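# Move the coaster can onto the turntable's orange spot

## Task

Pick up the can sitting on the coaster and set it upright on the turntable's orange spot, without disturbing the other cans already standing on the turntable.

## Robot and tools

Robot: two six-joint arms, left_arm and right_arm, each with a two-finger gripper. left_arm sits on the +y side, with its base at (+0.080, +0.500, 0) m; right_arm's base is at (+0.053, -0.477, 0) m. The left gripper's fingers can fold. A part held near the fingertips (outer quarter of the pads) gets the normal squeeze. A part held closer to the palm may be held loosely, slip out, or be crushed harder than asked. Pressing fingertips into a surface folds them easily, so avoid that. The right gripper's fingers are rigid. A camera stand behind the arms is bolted to the floor.

Frames: the scene frame has its origin at table-top height, midway between the nominal bases. +x points out over the table, +z points up, and +y points toward left_arm. Image left and right do not match arm names. Reported positions (m), quaternions (wxyz) and velocities (m/s, rad/s) use the scene frame. Motion offsets instead follow each arm's current Hand target axes. On a gripper, +z points along the fingers and y is the axis the fingers open and close on. end_effector_position is the point between the pads when closed. The fingertips extend about 33 mm past it when the gap is 40 mm or less, and only about 9 mm when fully open.

Row layout, shared by execute_actions and move: one flat list of 18 numbers covering both arms. The first nine are left_arm: dx, dy, dz, rx, ry, rz, then gripper position, force_limit, speed. The next nine are the same for right_arm. Send all 18 even if only one arm moves.

The six pose numbers are offsets, not poses. They are measured from that arm's Hand target at the start of the action or move, along that target's own axes. Scale: 1.0 equals 0.6 m of translation or 180 degrees of rotation. rx, ry, rz together form one rotation vector. All six zeros re-sends the current Hand target.

The three gripper numbers are absolute settings in [-1, 1]:
- position: +1 is fully open (140 mm); about -0.8 brings the pads together; -1 closes until blocked.
- force_limit: -1 gives roughly 14 N, 0 gives 40 N, +1 gives 58 N, for slow closes on parts up to 40 mm wide.
- speed: -1 is about 30 mm/s, 0 is 140, +1 is 250. Faster closes squeeze harder.

force_limit and speed start at +1. To leave a gripper unchanged, repeat the values last sent, because 0 is itself a command.

execute_actions(actions, cameras): actions is a list of actions. Each action is a table of up to 15 rows, one per 1/30 s step; a shorter table repeats its last row. Every row counts from the pose at the start of that action, not from the previous row. The next action starts from the new Hand target, so repeating an offset keeps moving the arm. An empty list returns camera images and the full state. cameras is a list of names (cam_low, cam_left_wrist, cam_right_wrist) or ["all"]. An unknown name makes the call invalid.

move(target, speed, blend, stop_force, zero, blocking, cameras): drives each gripper in a straight line toward its offset target. target is one 18-number row or a list of up to 15 rows. Every row is an offset from the same starting Hand targets. Give every row in a list the same gripper numbers.
- speed: path top speed, 0.002 to 2 m/s, default 0.25.
- blend: corner rounding in m; 0 means stop at each row.
- stop_force: 10 to 80 N, ends an arm's path when it senses that much push along its travel.
- zero: whether the push reference is reset first.
- blocking=false: returns early; not allowed together with stop_force.

The paths do not avoid obstacles, and the whole move is capped at 10 s. Avoid routing a path near an arm's own base. stop_force is unreliable when the gripper rotates or the arm is stretched far out. Leave stop_force out when backing away from a contact. The result ends with a move: line, for example done, off_target, moving, held or fault, plus any limits (paced, held).

wait(seconds 0 to 10) lets time pass while each arm holds its last command. stop() brakes a running move. zoom_image(camera, region=[x0,y0,x1,y1]) enlarges part of that camera's latest image; the region is at most 504x504 px. finished_scene(scene) ends the scene permanently; the can must stay on the spot with nothing holding it.

Results:
- Hand target: the last commanded pose after clipping. Each step clips commands to within 70 mm and 16 degrees of the measured pose, so the gripper may stop short. Send the remaining distance as a new offset.
- object_status: 0 moving, 1 blocked while opening, 2 blocked while closing (a grip), 3 reached the commanded position or pads met. After closing with -1, check for 2.
- position_measured: in counts. 3 is open, about 75 is 100 mm, 139 is 60 mm, 200 is 20 mm, 230 is pads touching.
- Also reported: joint torques, external joint torques, flange force in the gripper axes (includes held weight and some error), joint velocities ("within noise" when still), and step readings from execute_actions.
- Camera images: cam_low 504x504, wrist cameras 896x504.

Faults and heat: each arm has contact torque limits in N m: waist 316, shoulder 316, elbow 148, wrist joints 41.8. A net outside force of 144 N on an arm also stops it. Either fault stops the arm for 10 s. A hot motor (MOTOR HOT line) can lock an arm for 30 to 60 s or more. Long holds, stretched arms and pushing toward unreachable poses heat motors.

Avoid:
- driving a target past a firm contact, since the arms are stiff;
- hitting the turntable or the other cans;
- any contact between the two arms, including closing one gripper on the other's fingers;
- dropping the can or releasing it while it moves;
- letting anything fall off the table;
- large twisting loads on the gripper.



Each tool is called in YAML: its name, and indented under it one key for each argument.

## Session

execute_actions:
  actions: []

Scene clock: 0.00 s.
left_arm: end_effector_position=(+0.6464, +0.1185, +0.2891) position_measured=3 object_status=3 end_effector_quat_wxyz=(-0.092, +0.926, -0.285, +0.230) | right_arm: end_effector_position=(+0.2553, +0.0300, +0.3696) position_measured=3 object_status=3 end_effector_quat_wxyz=(-0.012, +0.702, +0.267, +0.660)
Joint positions: left_arm=[-0.816 0.065 1.853 0.484 0.958 1.11] | right_arm=[1.798 -0.051 2.32 -1.603 1.333 3.486]
Joint velocities: within noise
Joint torques (N m): no reading
External joint torques (N m): no reading
Flange force (N): no reading
Hand target: left_arm +0.6464, +0.1185, +0.2891; -0.092, +0.926, -0.285, +0.230 | right_arm +0.2553, +0.0300, +0.3696; -0.012, +0.702, +0.267, +0.660
Tool commands: left_gripper/position=+1.0 left_gripper/force_limit=+1.0 left_gripper/speed=+1.0 right_gripper/position=+1.0 right_gripper/force_limit=+1.0 right_gripper/speed=+1.0
camera_calibration:
cam_left_wrist: T_world_to_cam=[[-0.494923, -0.814844, -0.301797, 0.512132], [-0.843184, 0.534288, -0.0598091, 0.503043], [0.209981, 0.224869, -0.951494, 0.254252], [0, 0, 0, 1]] pos_world=[0.624235, 0.0913645, 0.426566]
cam_right_wrist: T_world_to_cam=[[0.406293, -0.849145, 0.337459, -0.190051], [-0.298237, -0.472324, -0.829436, 0.397968], [0.863702, 0.236351, -0.445148, 0.0759038], [0, 0, 0, 1]] pos_world=[0.130347, 0.00864868, 0.428012]

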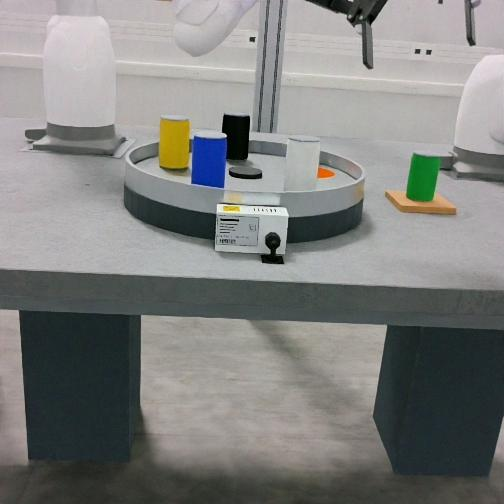

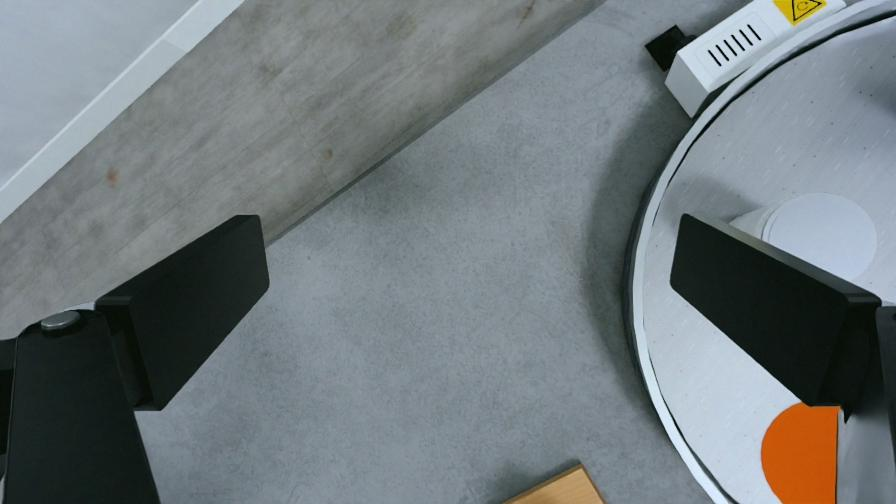

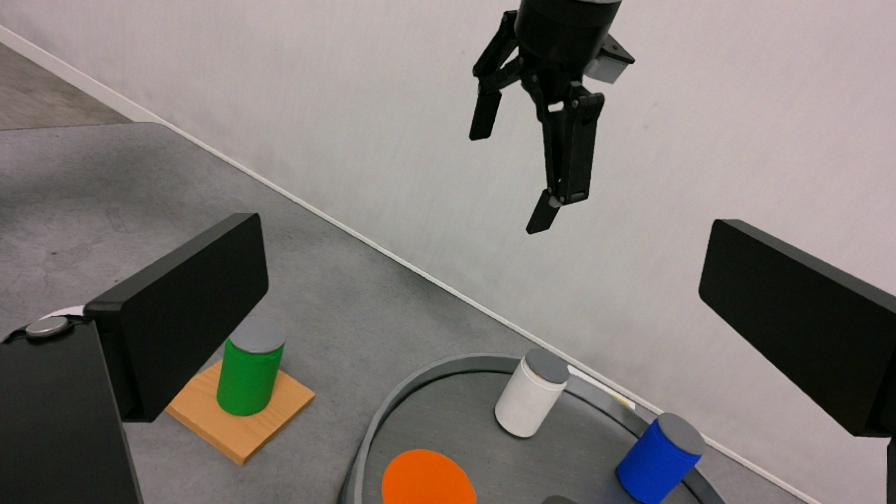

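move:
  target: [-0.308,0.032,-0.353,-0.0087,-0.17,-0.391,1,1,1,-0.087,0.837,-0.003,0,0,0,1,1,1]
  cameras: ["cam_low","cam_left_wrist"]

wait:
  seconds: 2
  cameras: ["cam_left_wrist"]

wait:
  seconds: 2
  cameras: ["cam_left_wrist"]

Scene clock: 3.93 s.
left_arm: end_effector_position=(+0.5295, +0.1572, +0.3418) position_measured=3 object_status=3 end_effector_quat_wxyz=(-0.051, +0.990, +0.005, +0.128) | right_arm: end_effector_position=(+0.3345, -0.1537, +0.4184) position_measured=3 object_status=3 end_effector_quat_wxyz=(-0.011, +0.701, +0.266, +0.661)
Joint positions: left_arm=[-0.852 -0.039 1.808 0.273 1.294 0.63] | right_arm=[1.575 -0.524 2.518 -1.631 1.133 3.206]
Joint torques (N m): left_arm=[-2.23 -36.44 -42.71 5.2 -0.26 0.19] | right_arm=[-0.02 17.34 -38.45 -2.77 0.68 0.07]
External joint torques (N m): left_arm=[2.35 -2.58 -0.04 -0.28 0.05 -0.19] | right_arm=[-0.04 -2.78 0.95 0.31 0.38 -0.06]
Flange force (N): left_arm=[0.5 -5.7 -0.2] | right_arm=[0.0 0.0 0.0]
Hand target: left_arm +0.5295, +0.1572, +0.3418; -0.051, +0.990, +0.005, +0.128 (not the last commanded pose) | right_arm +0.3345, -0.1536, +0.4185; -0.011, +0.701, +0.266, +0.662 (not the last commanded pose)
Off the commanded pose: left_arm 0.148 m, 40 deg | right_arm 0.299 m, 0 deg.
move: held (right_arm; a check stopped the path), off_target (left_arm; braked when a check withheld steps of right_arm); limits=held
pose unreachable (right arm): on one or more control steps of this call, first in action 0 (counted from 0), this arm could not follow its commanded pose, so it was not sent that pose on those steps. It may still have moved: this result reports where it is.
cause: moving toward the commanded pose would bring two parts of the arm too close to each other (joints 2 (shoulder) to 4 (forearm roll) lie between them).
camera_calibration:
cam_left_wrist: T_world_to_cam=[[0.0122637, -0.995052, -0.0986006, 0.191951], [-0.996658, -0.0201289, 0.0791736, 0.507905], [-0.0807665, 0.0973, -0.991973, 0.508095], [0, 0, 0, 1]] pos_world=[0.544891, 0.151787, 0.48273]
Images, in order (width x height): cam_low 504x504, cam_left_wrist 896x504.

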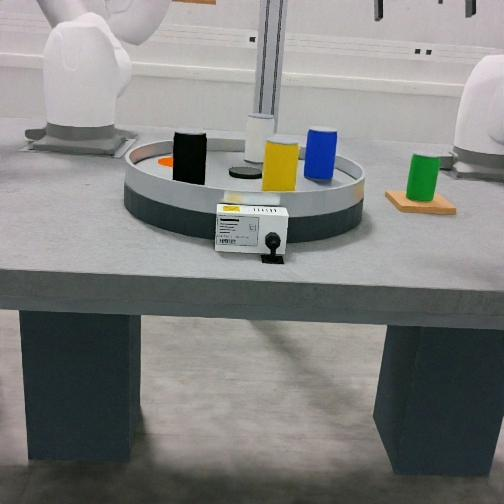

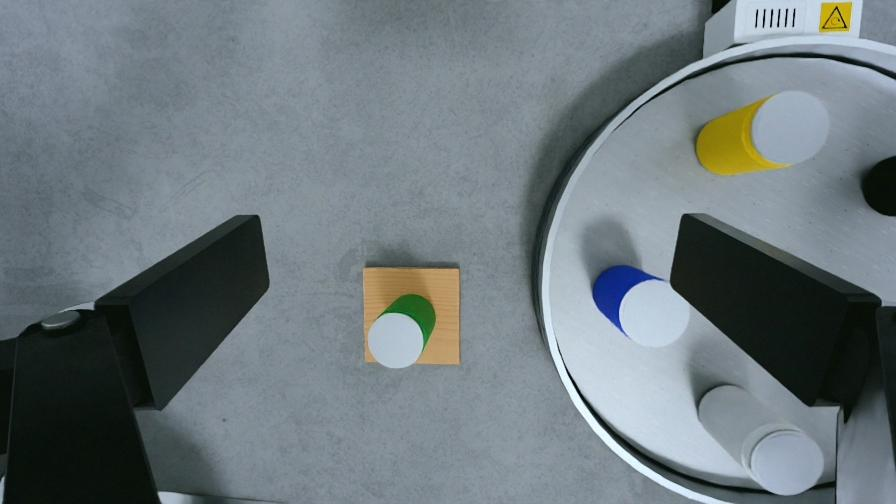

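Scene clock: 5.93 s.
left_arm: end_effector_position=(+0.5295, +0.1572, +0.3418) position_measured=3 object_status=3 end_effector_quat_wxyz=(-0.051, +0.990, +0.005, +0.128) | right_arm: end_effector_position=(+0.3345, -0.1536, +0.4185) position_measured=3 object_status=3 end_effector_quat_wxyz=(-0.011, +0.701, +0.266, +0.662)
Joint positions: left_arm=[-0.852 -0.039 1.808 0.273 1.294 0.63] | right_arm=[1.575 -0.524 2.518 -1.631 1.133 3.206]
Joint torques (N m): left_arm=[-2.32 -36.21 -42.6 5.25 -0.26 0.19] | right_arm=[-0.81 17.24 -38.74 -2.88 0.68 0.19]
External joint torques (N m): left_arm=[2.29 -2.07 -0.04 -0.34 0.04 -0.2] | right_arm=[0.82 -3.15 1.24 0.42 0.4 -0.18]
Flange force (N): left_arm=[0.9 -5.0 0.0] | right_arm=[0.0 0.0 0.0]
Hand target: left_arm +0.5295, +0.1572, +0.3418; -0.051, +0.990, +0.005, +0.128 (not the last commanded pose) | right_arm +0.3345, -0.1536, +0.4185; -0.011, +0.701, +0.266, +0.662 (not the last commanded pose)
Tool commands: left_gripper/position=+1.0 left_gripper/force_limit=+1.0 left_gripper/speed=+1.0 right_gripper/position=+1.0 right_gripper/force_limit=+1.0 right_gripper/speed=+1.0
Off the commanded pose: left_arm 0.148 m, 40 deg | right_arm 0.299 m, 0 deg.
wait: 2.00 s; at rest by 0.17 s
camera_calibration:
cam_left_wrist: T_world_to_cam=[[0.0122732, -0.995061, -0.0985019, 0.191909], [-0.996657, -0.0201306, 0.0791756, 0.507897], [-0.0807675, 0.0972009, -0.991982, 0.508214], [0, 0, 0, 1]] pos_world=[0.544891, 0.151787, 0.48283]
Images, in order (width x height): cam_left_wrist 896x504.

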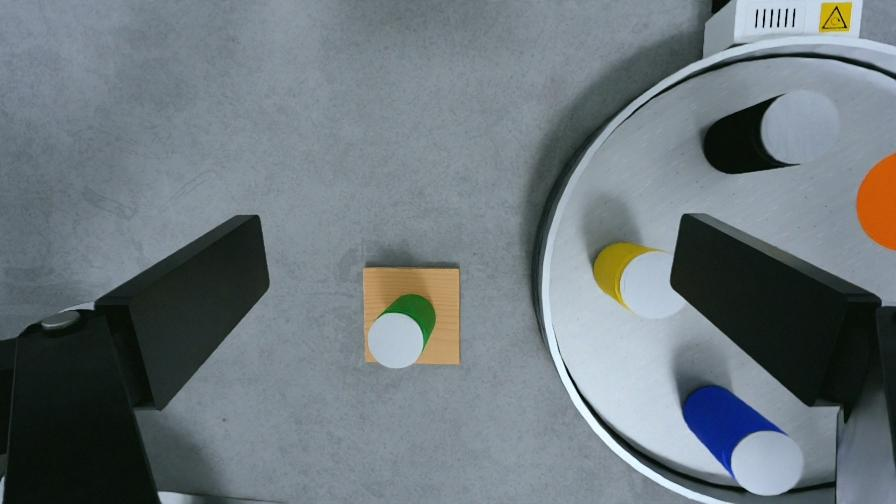

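Scene clock: 7.93 s.
left_arm: end_effector_position=(+0.5295, +0.1572, +0.3418) position_measured=3 object_status=3 end_effector_quat_wxyz=(-0.051, +0.990, +0.005, +0.128) | right_arm: end_effector_position=(+0.3345, -0.1536, +0.4185) position_measured=3 object_status=3 end_effector_quat_wxyz=(-0.011, +0.701, +0.266, +0.662)
Joint positions: left_arm=[-0.852 -0.039 1.808 0.273 1.294 0.63] | right_arm=[1.575 -0.524 2.518 -1.631 1.133 3.206]
Joint torques (N m): left_arm=[-2.44 -36.73 -42.68 5.22 -0.24 0.16] | right_arm=[-0.96 17.69 -38.26 -2.85 0.77 0.14]
External joint torques (N m): left_arm=[2.41 -1.61 0.09 -0.33 0.02 -0.17] | right_arm=[0.96 -3.55 0.74 0.39 0.3 -0.12]
Flange force (N): left_arm=[1.4 -4.8 0.5] | right_arm=[0.0 0.0 0.0]
Hand target: left_arm +0.5295, +0.1572, +0.3418; -0.051, +0.990, +0.005, +0.128 (not the last commanded pose) | right_arm +0.3345, -0.1536, +0.4185; -0.011, +0.701, +0.266, +0.662 (not the last commanded pose)
Tool commands: left_gripper/position=+1.0 left_gripper/force_limit=+1.0 left_gripper/speed=+1.0 right_gripper/position=+1.0 right_gripper/force_limit=+1.0 right_gripper/speed=+1.0
Off the commanded pose: left_arm 0.148 m, 40 deg | right_arm 0.299 m, 0 deg.
wait: 2.00 s; at rest by 0.17 s
camera_calibration:
cam_left_wrist: T_world_to_cam=[[0.0122732, -0.995061, -0.0985019, 0.191909], [-0.996657, -0.0201306, 0.0791756, 0.507897], [-0.0807675, 0.0972009, -0.991982, 0.508214], [0, 0, 0, 1]] pos_world=[0.544891, 0.151787, 0.48283]
Images, in order (width x height): cam_left_wrist 896x504.

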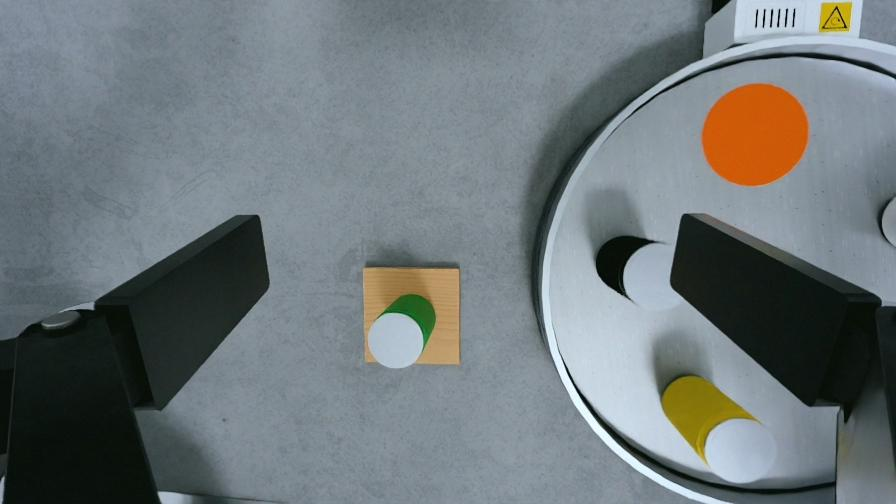

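move:
  target: [-0.185,-0.124,0.071,-0.0045,-0.0895,-0.2049,1,1,1,-0.06,0.613,0.128,0,0,0,1,1,1]
  cameras: ["cam_low","cam_left_wrist"]

Scene clock: 10.03 s.
left_arm: end_effector_position=(+0.5178, +0.1666, +0.3345) position_measured=3 object_status=3 end_effector_quat_wxyz=(-0.046, +0.992, +0.043, +0.113) | right_arm: end_effector_position=(+0.3381, -0.1588, +0.4199) position_measured=3 object_status=3 end_effector_quat_wxyz=(-0.011, +0.701, +0.265, +0.662)
Joint positions: left_arm=[-0.841 -0.05 1.828 0.243 1.301 0.571] | right_arm=[1.555 -0.539 2.521 -1.634 1.115 3.194]
Joint torques (N m): left_arm=[-2.38 -35.05 -42.47 5.16 -0.24 0.22] | right_arm=[-0.68 18.94 -38.95 -2.9 0.65 0.14]
External joint torques (N m): left_arm=[2.51 -2.72 -0.24 -0.27 0.06 -0.23] | right_arm=[0.7 -3.86 1.07 0.43 0.4 -0.13]
Flange force (N): left_arm=[1.2 -5.8 -0.6] | right_arm=[0.0 0.0 0.0]
Hand target: left_arm +0.5178, +0.1666, +0.3345; -0.046, +0.992, +0.043, +0.113 (not the last commanded pose) | right_arm +0.3381, -0.1588, +0.4199; -0.011, +0.701, +0.265, +0.662 (not the last commanded pose)
Off the commanded pose: left_arm 0.124 m, 35 deg | right_arm 0.371 m, 0 deg.
move: held (right_arm; a check stopped the path), off_target (left_arm; braked when a check withheld steps of right_arm); limits=held
pose unreachable (right arm): on one or more control steps of this call, first in action 0 (counted from 0), this arm could not follow its commanded pose, so it was not sent that pose on those steps. It may still have moved: this result reports where it is.
cause: moving toward the commanded pose would bring two parts of the arm too close to each other (joints 2 (shoulder) to 4 (forearm roll) lie between them).
camera_calibration:
cam_left_wrist: T_world_to_cam=[[0.0863424, -0.993192, -0.0781978, 0.155255], [-0.989901, -0.0943842, 0.105773, 0.49692], [-0.112433, 0.0682754, -0.991311, 0.51999], [0, 0, 0, 1]] pos_world=[0.536961, 0.165597, 0.475051]
Images, in order (width x height): cam_low 504x504, cam_left_wrist 896x504.

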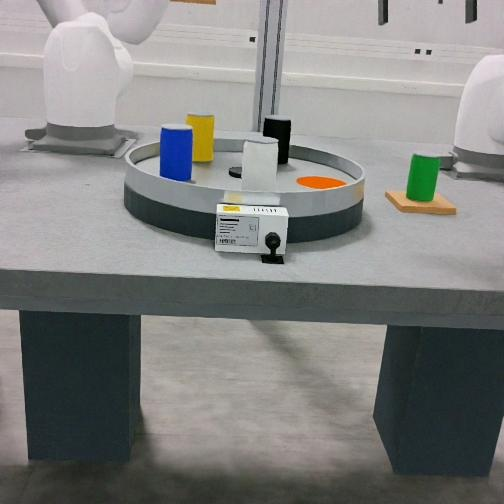

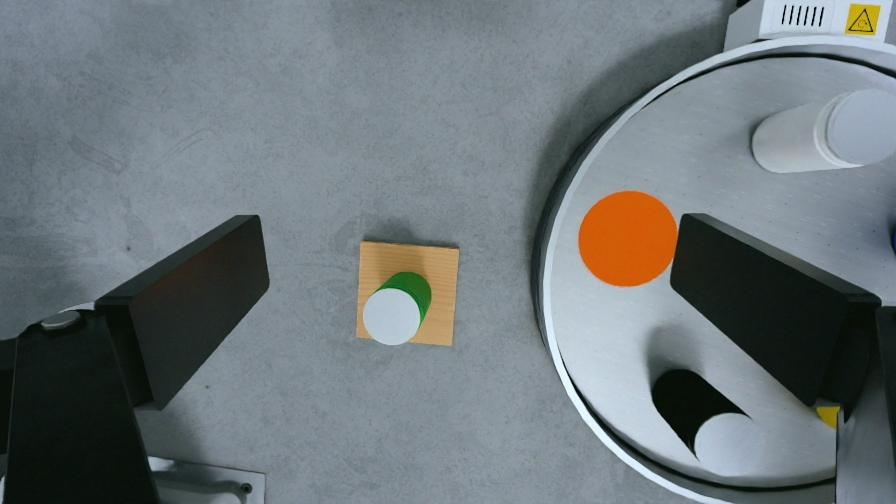

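move:
  target: [0,0,0,0,0,0,1,1,1,0.142,0.372,0.318,0,0,0,1,1,1]

move:
  target: [-0.154,-0.122,0.068,-0.0045,-0.0788,-0.1809,1,1,1,0,0,0,0,0,0,1,1,1]
  cameras: ["cam_low","cam_left_wrist"]

Scene clock: 13.30 s.
left_arm: end_effector_position=(+0.5178, +0.1666, +0.3345) position_measured=3 object_status=3 end_effector_quat_wxyz=(-0.046, +0.992, +0.043, +0.113) | right_arm: end_effector_position=(+0.5986, -0.2497, +0.5513) position_measured=3 object_status=3 end_effector_quat_wxyz=(-0.001, +0.720, +0.263, +0.642)
Joint positions: left_arm=[-0.841 -0.05 1.828 0.243 1.301 0.571] | right_arm=[0.365 -0.487 2.221 -1.903 -0.038 3.119]
Joint torques (N m): left_arm=[-2.08 -35.01 -42.58 5.2 -0.19 0.17] | right_arm=[-0.58 8.16 -44.63 -1.59 0.55 0.11]
External joint torques (N m): left_arm=[2.06 -2.45 -0.12 -0.32 0 -0.18] | right_arm=[0.58 -3.11 1.29 0.32 0.3 -0.09]
Flange force (N): left_arm=[0.7 -5.2 -0.4] | right_arm=[0.0 0.0 0.0]
Hand target: left_arm +0.5178, +0.1666, +0.3345; -0.046, +0.992, +0.043, +0.113 | right_arm +0.5990, -0.2500, +0.5507; -0.011, +0.701, +0.265, +0.662
Off the commanded pose: left_arm 0.000 m, 0 deg | right_arm 0.001 m, 3 deg.
move: off_target (right_arm)

Scene clock: 14.90 s.
left_arm: end_effector_position=(+0.4301, +0.2363, +0.2797) position_measured=3 object_status=3 end_effector_quat_wxyz=(+0.000, +0.946, +0.323, +0.000) | right_arm: end_effector_position=(+0.5986, -0.2497, +0.5513) position_measured=3 object_status=3 end_effector_quat_wxyz=(-0.001, +0.720, +0.263, +0.642)
Joint positions: left_arm=[-0.71 -0.164 2.01 0 1.295 0.188] | right_arm=[0.365 -0.487 2.221 -1.903 -0.038 3.119]
Joint torques (N m): left_arm=[-2.25 -22.11 -41.52 4.63 -0.05 0.19] | right_arm=[-0.46 7.98 -44.69 -1.64 0.49 0.19]
External joint torques (N m): left_arm=[2.19 -1.71 0.14 -0.35 0.03 -0.19] | right_arm=[0.46 -2.96 1.22 0.37 0.37 -0.18]
Flange force (N): left_arm=[3.7 -3.9 -0.7] | right_arm=[0.0 0.0 0.0]
Hand target: left_arm +0.4300, +0.2363, +0.2797; +0.000, +0.946, +0.323, +0.000 | right_arm +0.5986, -0.2497, +0.5513; -0.001, +0.720, +0.263, +0.642 (not the last commanded pose)
Off the commanded pose: left_arm 0.000 m, 0 deg | right_arm 0.001 m, 3 deg.
move: off_target (right_arm)
camera_calibration:
cam_left_wrist: T_world_to_cam=[[0.604654, -0.79647, 0.00539694, -0.0649886], [-0.752836, -0.569289, 0.330376, 0.369924], [-0.260062, -0.203826, -0.943834, 0.565613], [0, 0, 0, 1]] pos_world=[0.464882, 0.274119, 0.411981]
Images, in order (width x height): cam_low 504x504, cam_left_wrist 896x504.

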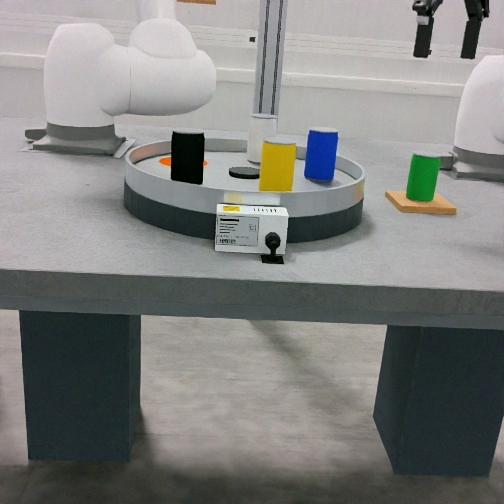

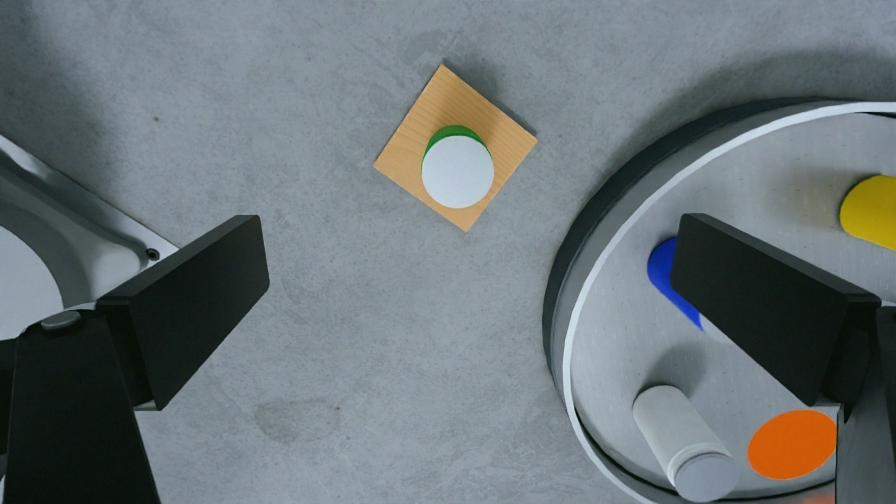

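move:
  target: [-0.0024,0.0004,0.2945,0,0,0,1,1,1,0,0,0,0,0,0,1,1,1]
  speed: 0.15
  cameras: ["cam_left_wrist"]

move:
  target: [0,0,0,0,0,0,-1,-0.2,-1,0,0,0,0,0,0,1,1,1]

wait:
  seconds: 1.5
  cameras: ["cam_low","cam_left_wrist"]

zoom_image:
  camera: "cam_low"
  region: [370, 110, 490, 230]

Scene clock: 17.07 s.
left_arm: end_effector_position=(+0.4291, +0.2351, +0.1030) position_measured=3 object_status=3 end_effector_quat_wxyz=(+0.000, +0.946, +0.323, +0.000) | right_arm: end_effector_position=(+0.5986, -0.2497, +0.5513) position_measured=3 object_status=3 end_effector_quat_wxyz=(-0.001, +0.720, +0.263, +0.642)
Joint positions: left_arm=[-0.713 -0.015 2.233 -0.001 0.923 0.185] | right_arm=[0.365 -0.487 2.221 -1.903 -0.038 3.119]
Joint torques (N m): left_arm=[-2.39 -30.63 -34.16 3.92 -0.06 0.19] | right_arm=[-0.18 8.28 -44.7 -1.66 0.57 0.18]
External joint torques (N m): left_arm=[2.4 -2.17 -0.24 -0.36 0.04 -0.19] | right_arm=[0.2 -3.41 1.38 0.4 0.28 -0.16]
Flange force (N): left_arm=[4.2 -4.0 -3.0] | right_arm=[0.0 0.0 0.0]
Hand target: left_arm +0.4291, +0.2351, +0.1030; +0.000, +0.946, +0.323, +0.000 | right_arm +0.5986, -0.2497, +0.5513; -0.001, +0.720, +0.263, +0.642
Off the commanded pose: left_arm 0.000 m, 0 deg | right_arm 0.000 m, 0 deg.
move: done
camera_calibration:
cam_left_wrist: T_world_to_cam=[[0.604676, -0.796453, 0.00547141, -0.0644186], [-0.75282, -0.569279, 0.33043, 0.426843], [-0.260057, -0.203922, -0.943815, 0.398352], [0, 0, 0, 1]] pos_world=[0.463882, 0.272919, 0.235281]
Images, in order (width x height): cam_left_wrist 896x504.

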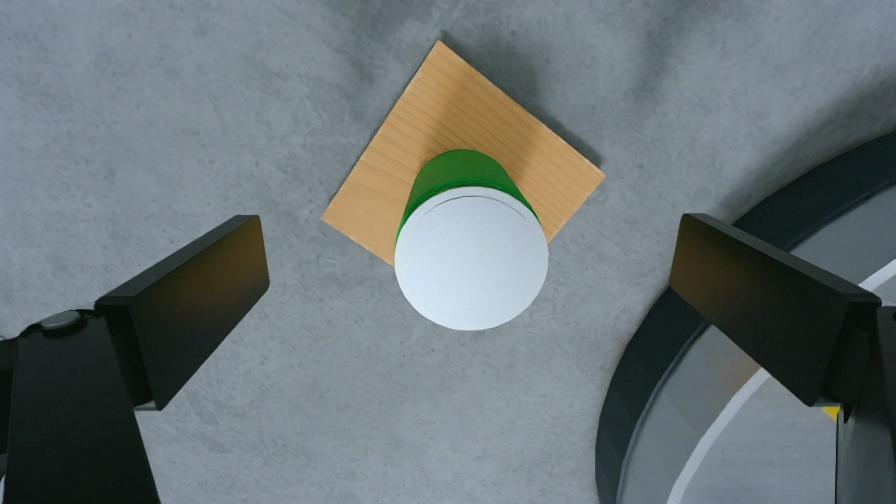

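Scene clock: 20.43 s.
left_arm: end_effector_position=(+0.4291, +0.2351, +0.1030) position_measured=152 object_status=0 end_effector_quat_wxyz=(+0.000, +0.946, +0.323, +0.000) | right_arm: end_effector_position=(+0.5986, -0.2497, +0.5513) position_measured=3 object_status=3 end_effector_quat_wxyz=(-0.001, +0.720, +0.263, +0.642)
Joint positions: left_arm=[-0.713 -0.015 2.233 -0.001 0.923 0.185] | right_arm=[0.365 -0.487 2.221 -1.903 -0.038 3.119]
Joint torques (N m): left_arm=[-2.34 -25.25 -29.28 3.95 -0.63 0.21] | right_arm=[-0.23 8.34 -44.69 -1.66 0.54 0.13]
External joint torques (N m): left_arm=[2.44 -7.86 -5.11 -0.38 0.61 -0.2] | right_arm=[0.26 -3.43 1.31 0.4 0.31 -0.12]
Flange force (N): left_arm=[3.8 -5.5 -16.4] | right_arm=[0.0 0.0 0.0]
Hand target: left_arm +0.4291, +0.2351, +0.1030; +0.000, +0.946, +0.323, +0.000 | right_arm +0.5986, -0.2497, +0.5513; -0.001, +0.720, +0.263, +0.642
Off the commanded pose: left_arm 0.000 m, 0 deg | right_arm 0.000 m, 0 deg.
move: done

Scene clock: 21.93 s.
left_arm: end_effector_position=(+0.4291, +0.2351, +0.1030) position_measured=152 object_status=2 end_effector_quat_wxyz=(+0.000, +0.946, +0.323, +0.000) | right_arm: end_effector_position=(+0.5986, -0.2497, +0.5513) position_measured=3 object_status=3 end_effector_quat_wxyz=(-0.001, +0.720, +0.263, +0.642)
Joint positions: left_arm=[-0.713 -0.015 2.233 -0.001 0.923 0.185] | right_arm=[0.365 -0.487 2.221 -1.903 -0.038 3.119]
Joint torques (N m): left_arm=[-2.25 -25.3 -29.21 3.88 -0.57 0.2] | right_arm=[-0.92 8.01 -44.61 -1.62 0.54 0.17]
External joint torques (N m): left_arm=[2.27 -7.58 -5.07 -0.33 0.56 -0.2] | right_arm=[0.89 -2.68 1.31 0.36 0.3 -0.15]
Flange force (N): left_arm=[3.5 -5.0 -15.9] | right_arm=[0.0 0.0 0.0]
Hand target: left_arm +0.4291, +0.2351, +0.1030; +0.000, +0.946, +0.323, +0.000 | right_arm +0.5986, -0.2497, +0.5513; -0.001, +0.720, +0.263, +0.642
Tool commands: left_gripper/position=-1.0 left_gripper/force_limit=-0.2 left_gripper/speed=-1.0 right_gripper/position=+1.0 right_gripper/force_limit=+1.0 right_gripper/speed=+1.0
Off the commanded pose: left_arm 0.000 m, 0 deg | right_arm 0.000 m, 0 deg.
wait: 1.50 s; at rest by 0.17 s
camera_calibration:
cam_left_wrist: T_world_to_cam=[[0.604654, -0.79647, 0.00539694, -0.0643861], [-0.752836, -0.569289, 0.330376, 0.426866], [-0.260062, -0.203826, -0.943834, 0.398333], [0, 0, 0, 1]] pos_world=[0.463882, 0.272919, 0.235281]
Images, in order (width x height): cam_low 504x504, cam_left_wrist 896x504.

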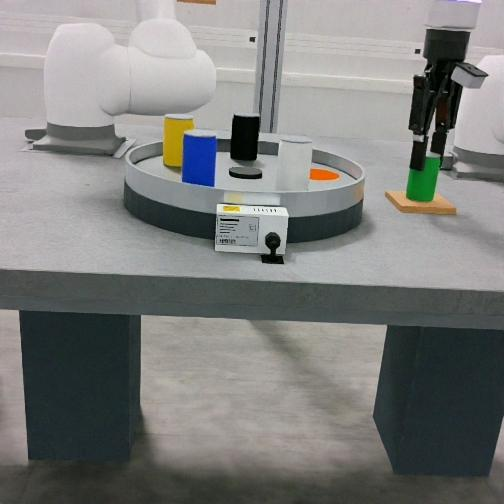

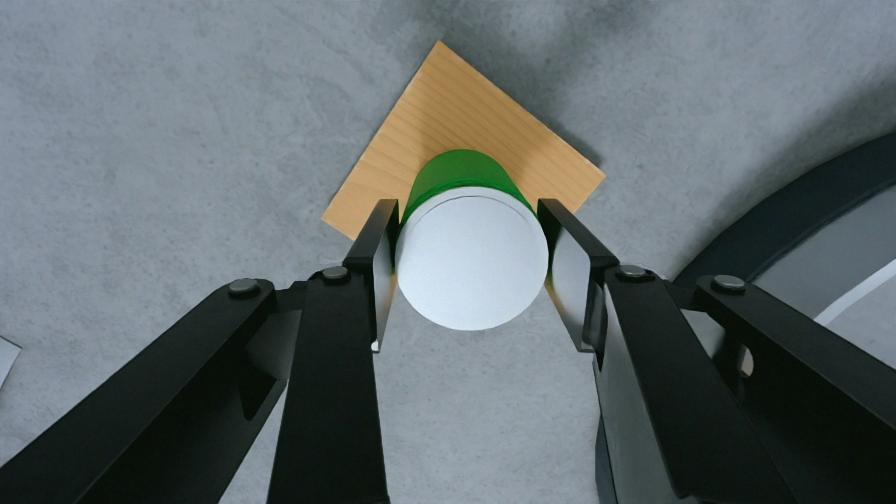

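Scaled by 4.200 from the camera's 504x504 image, which has a finer 720x720 frame.

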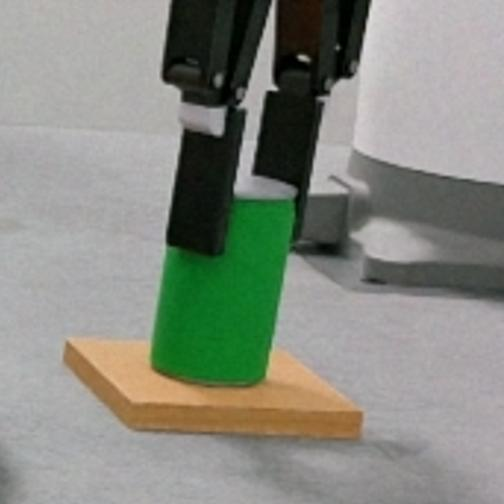

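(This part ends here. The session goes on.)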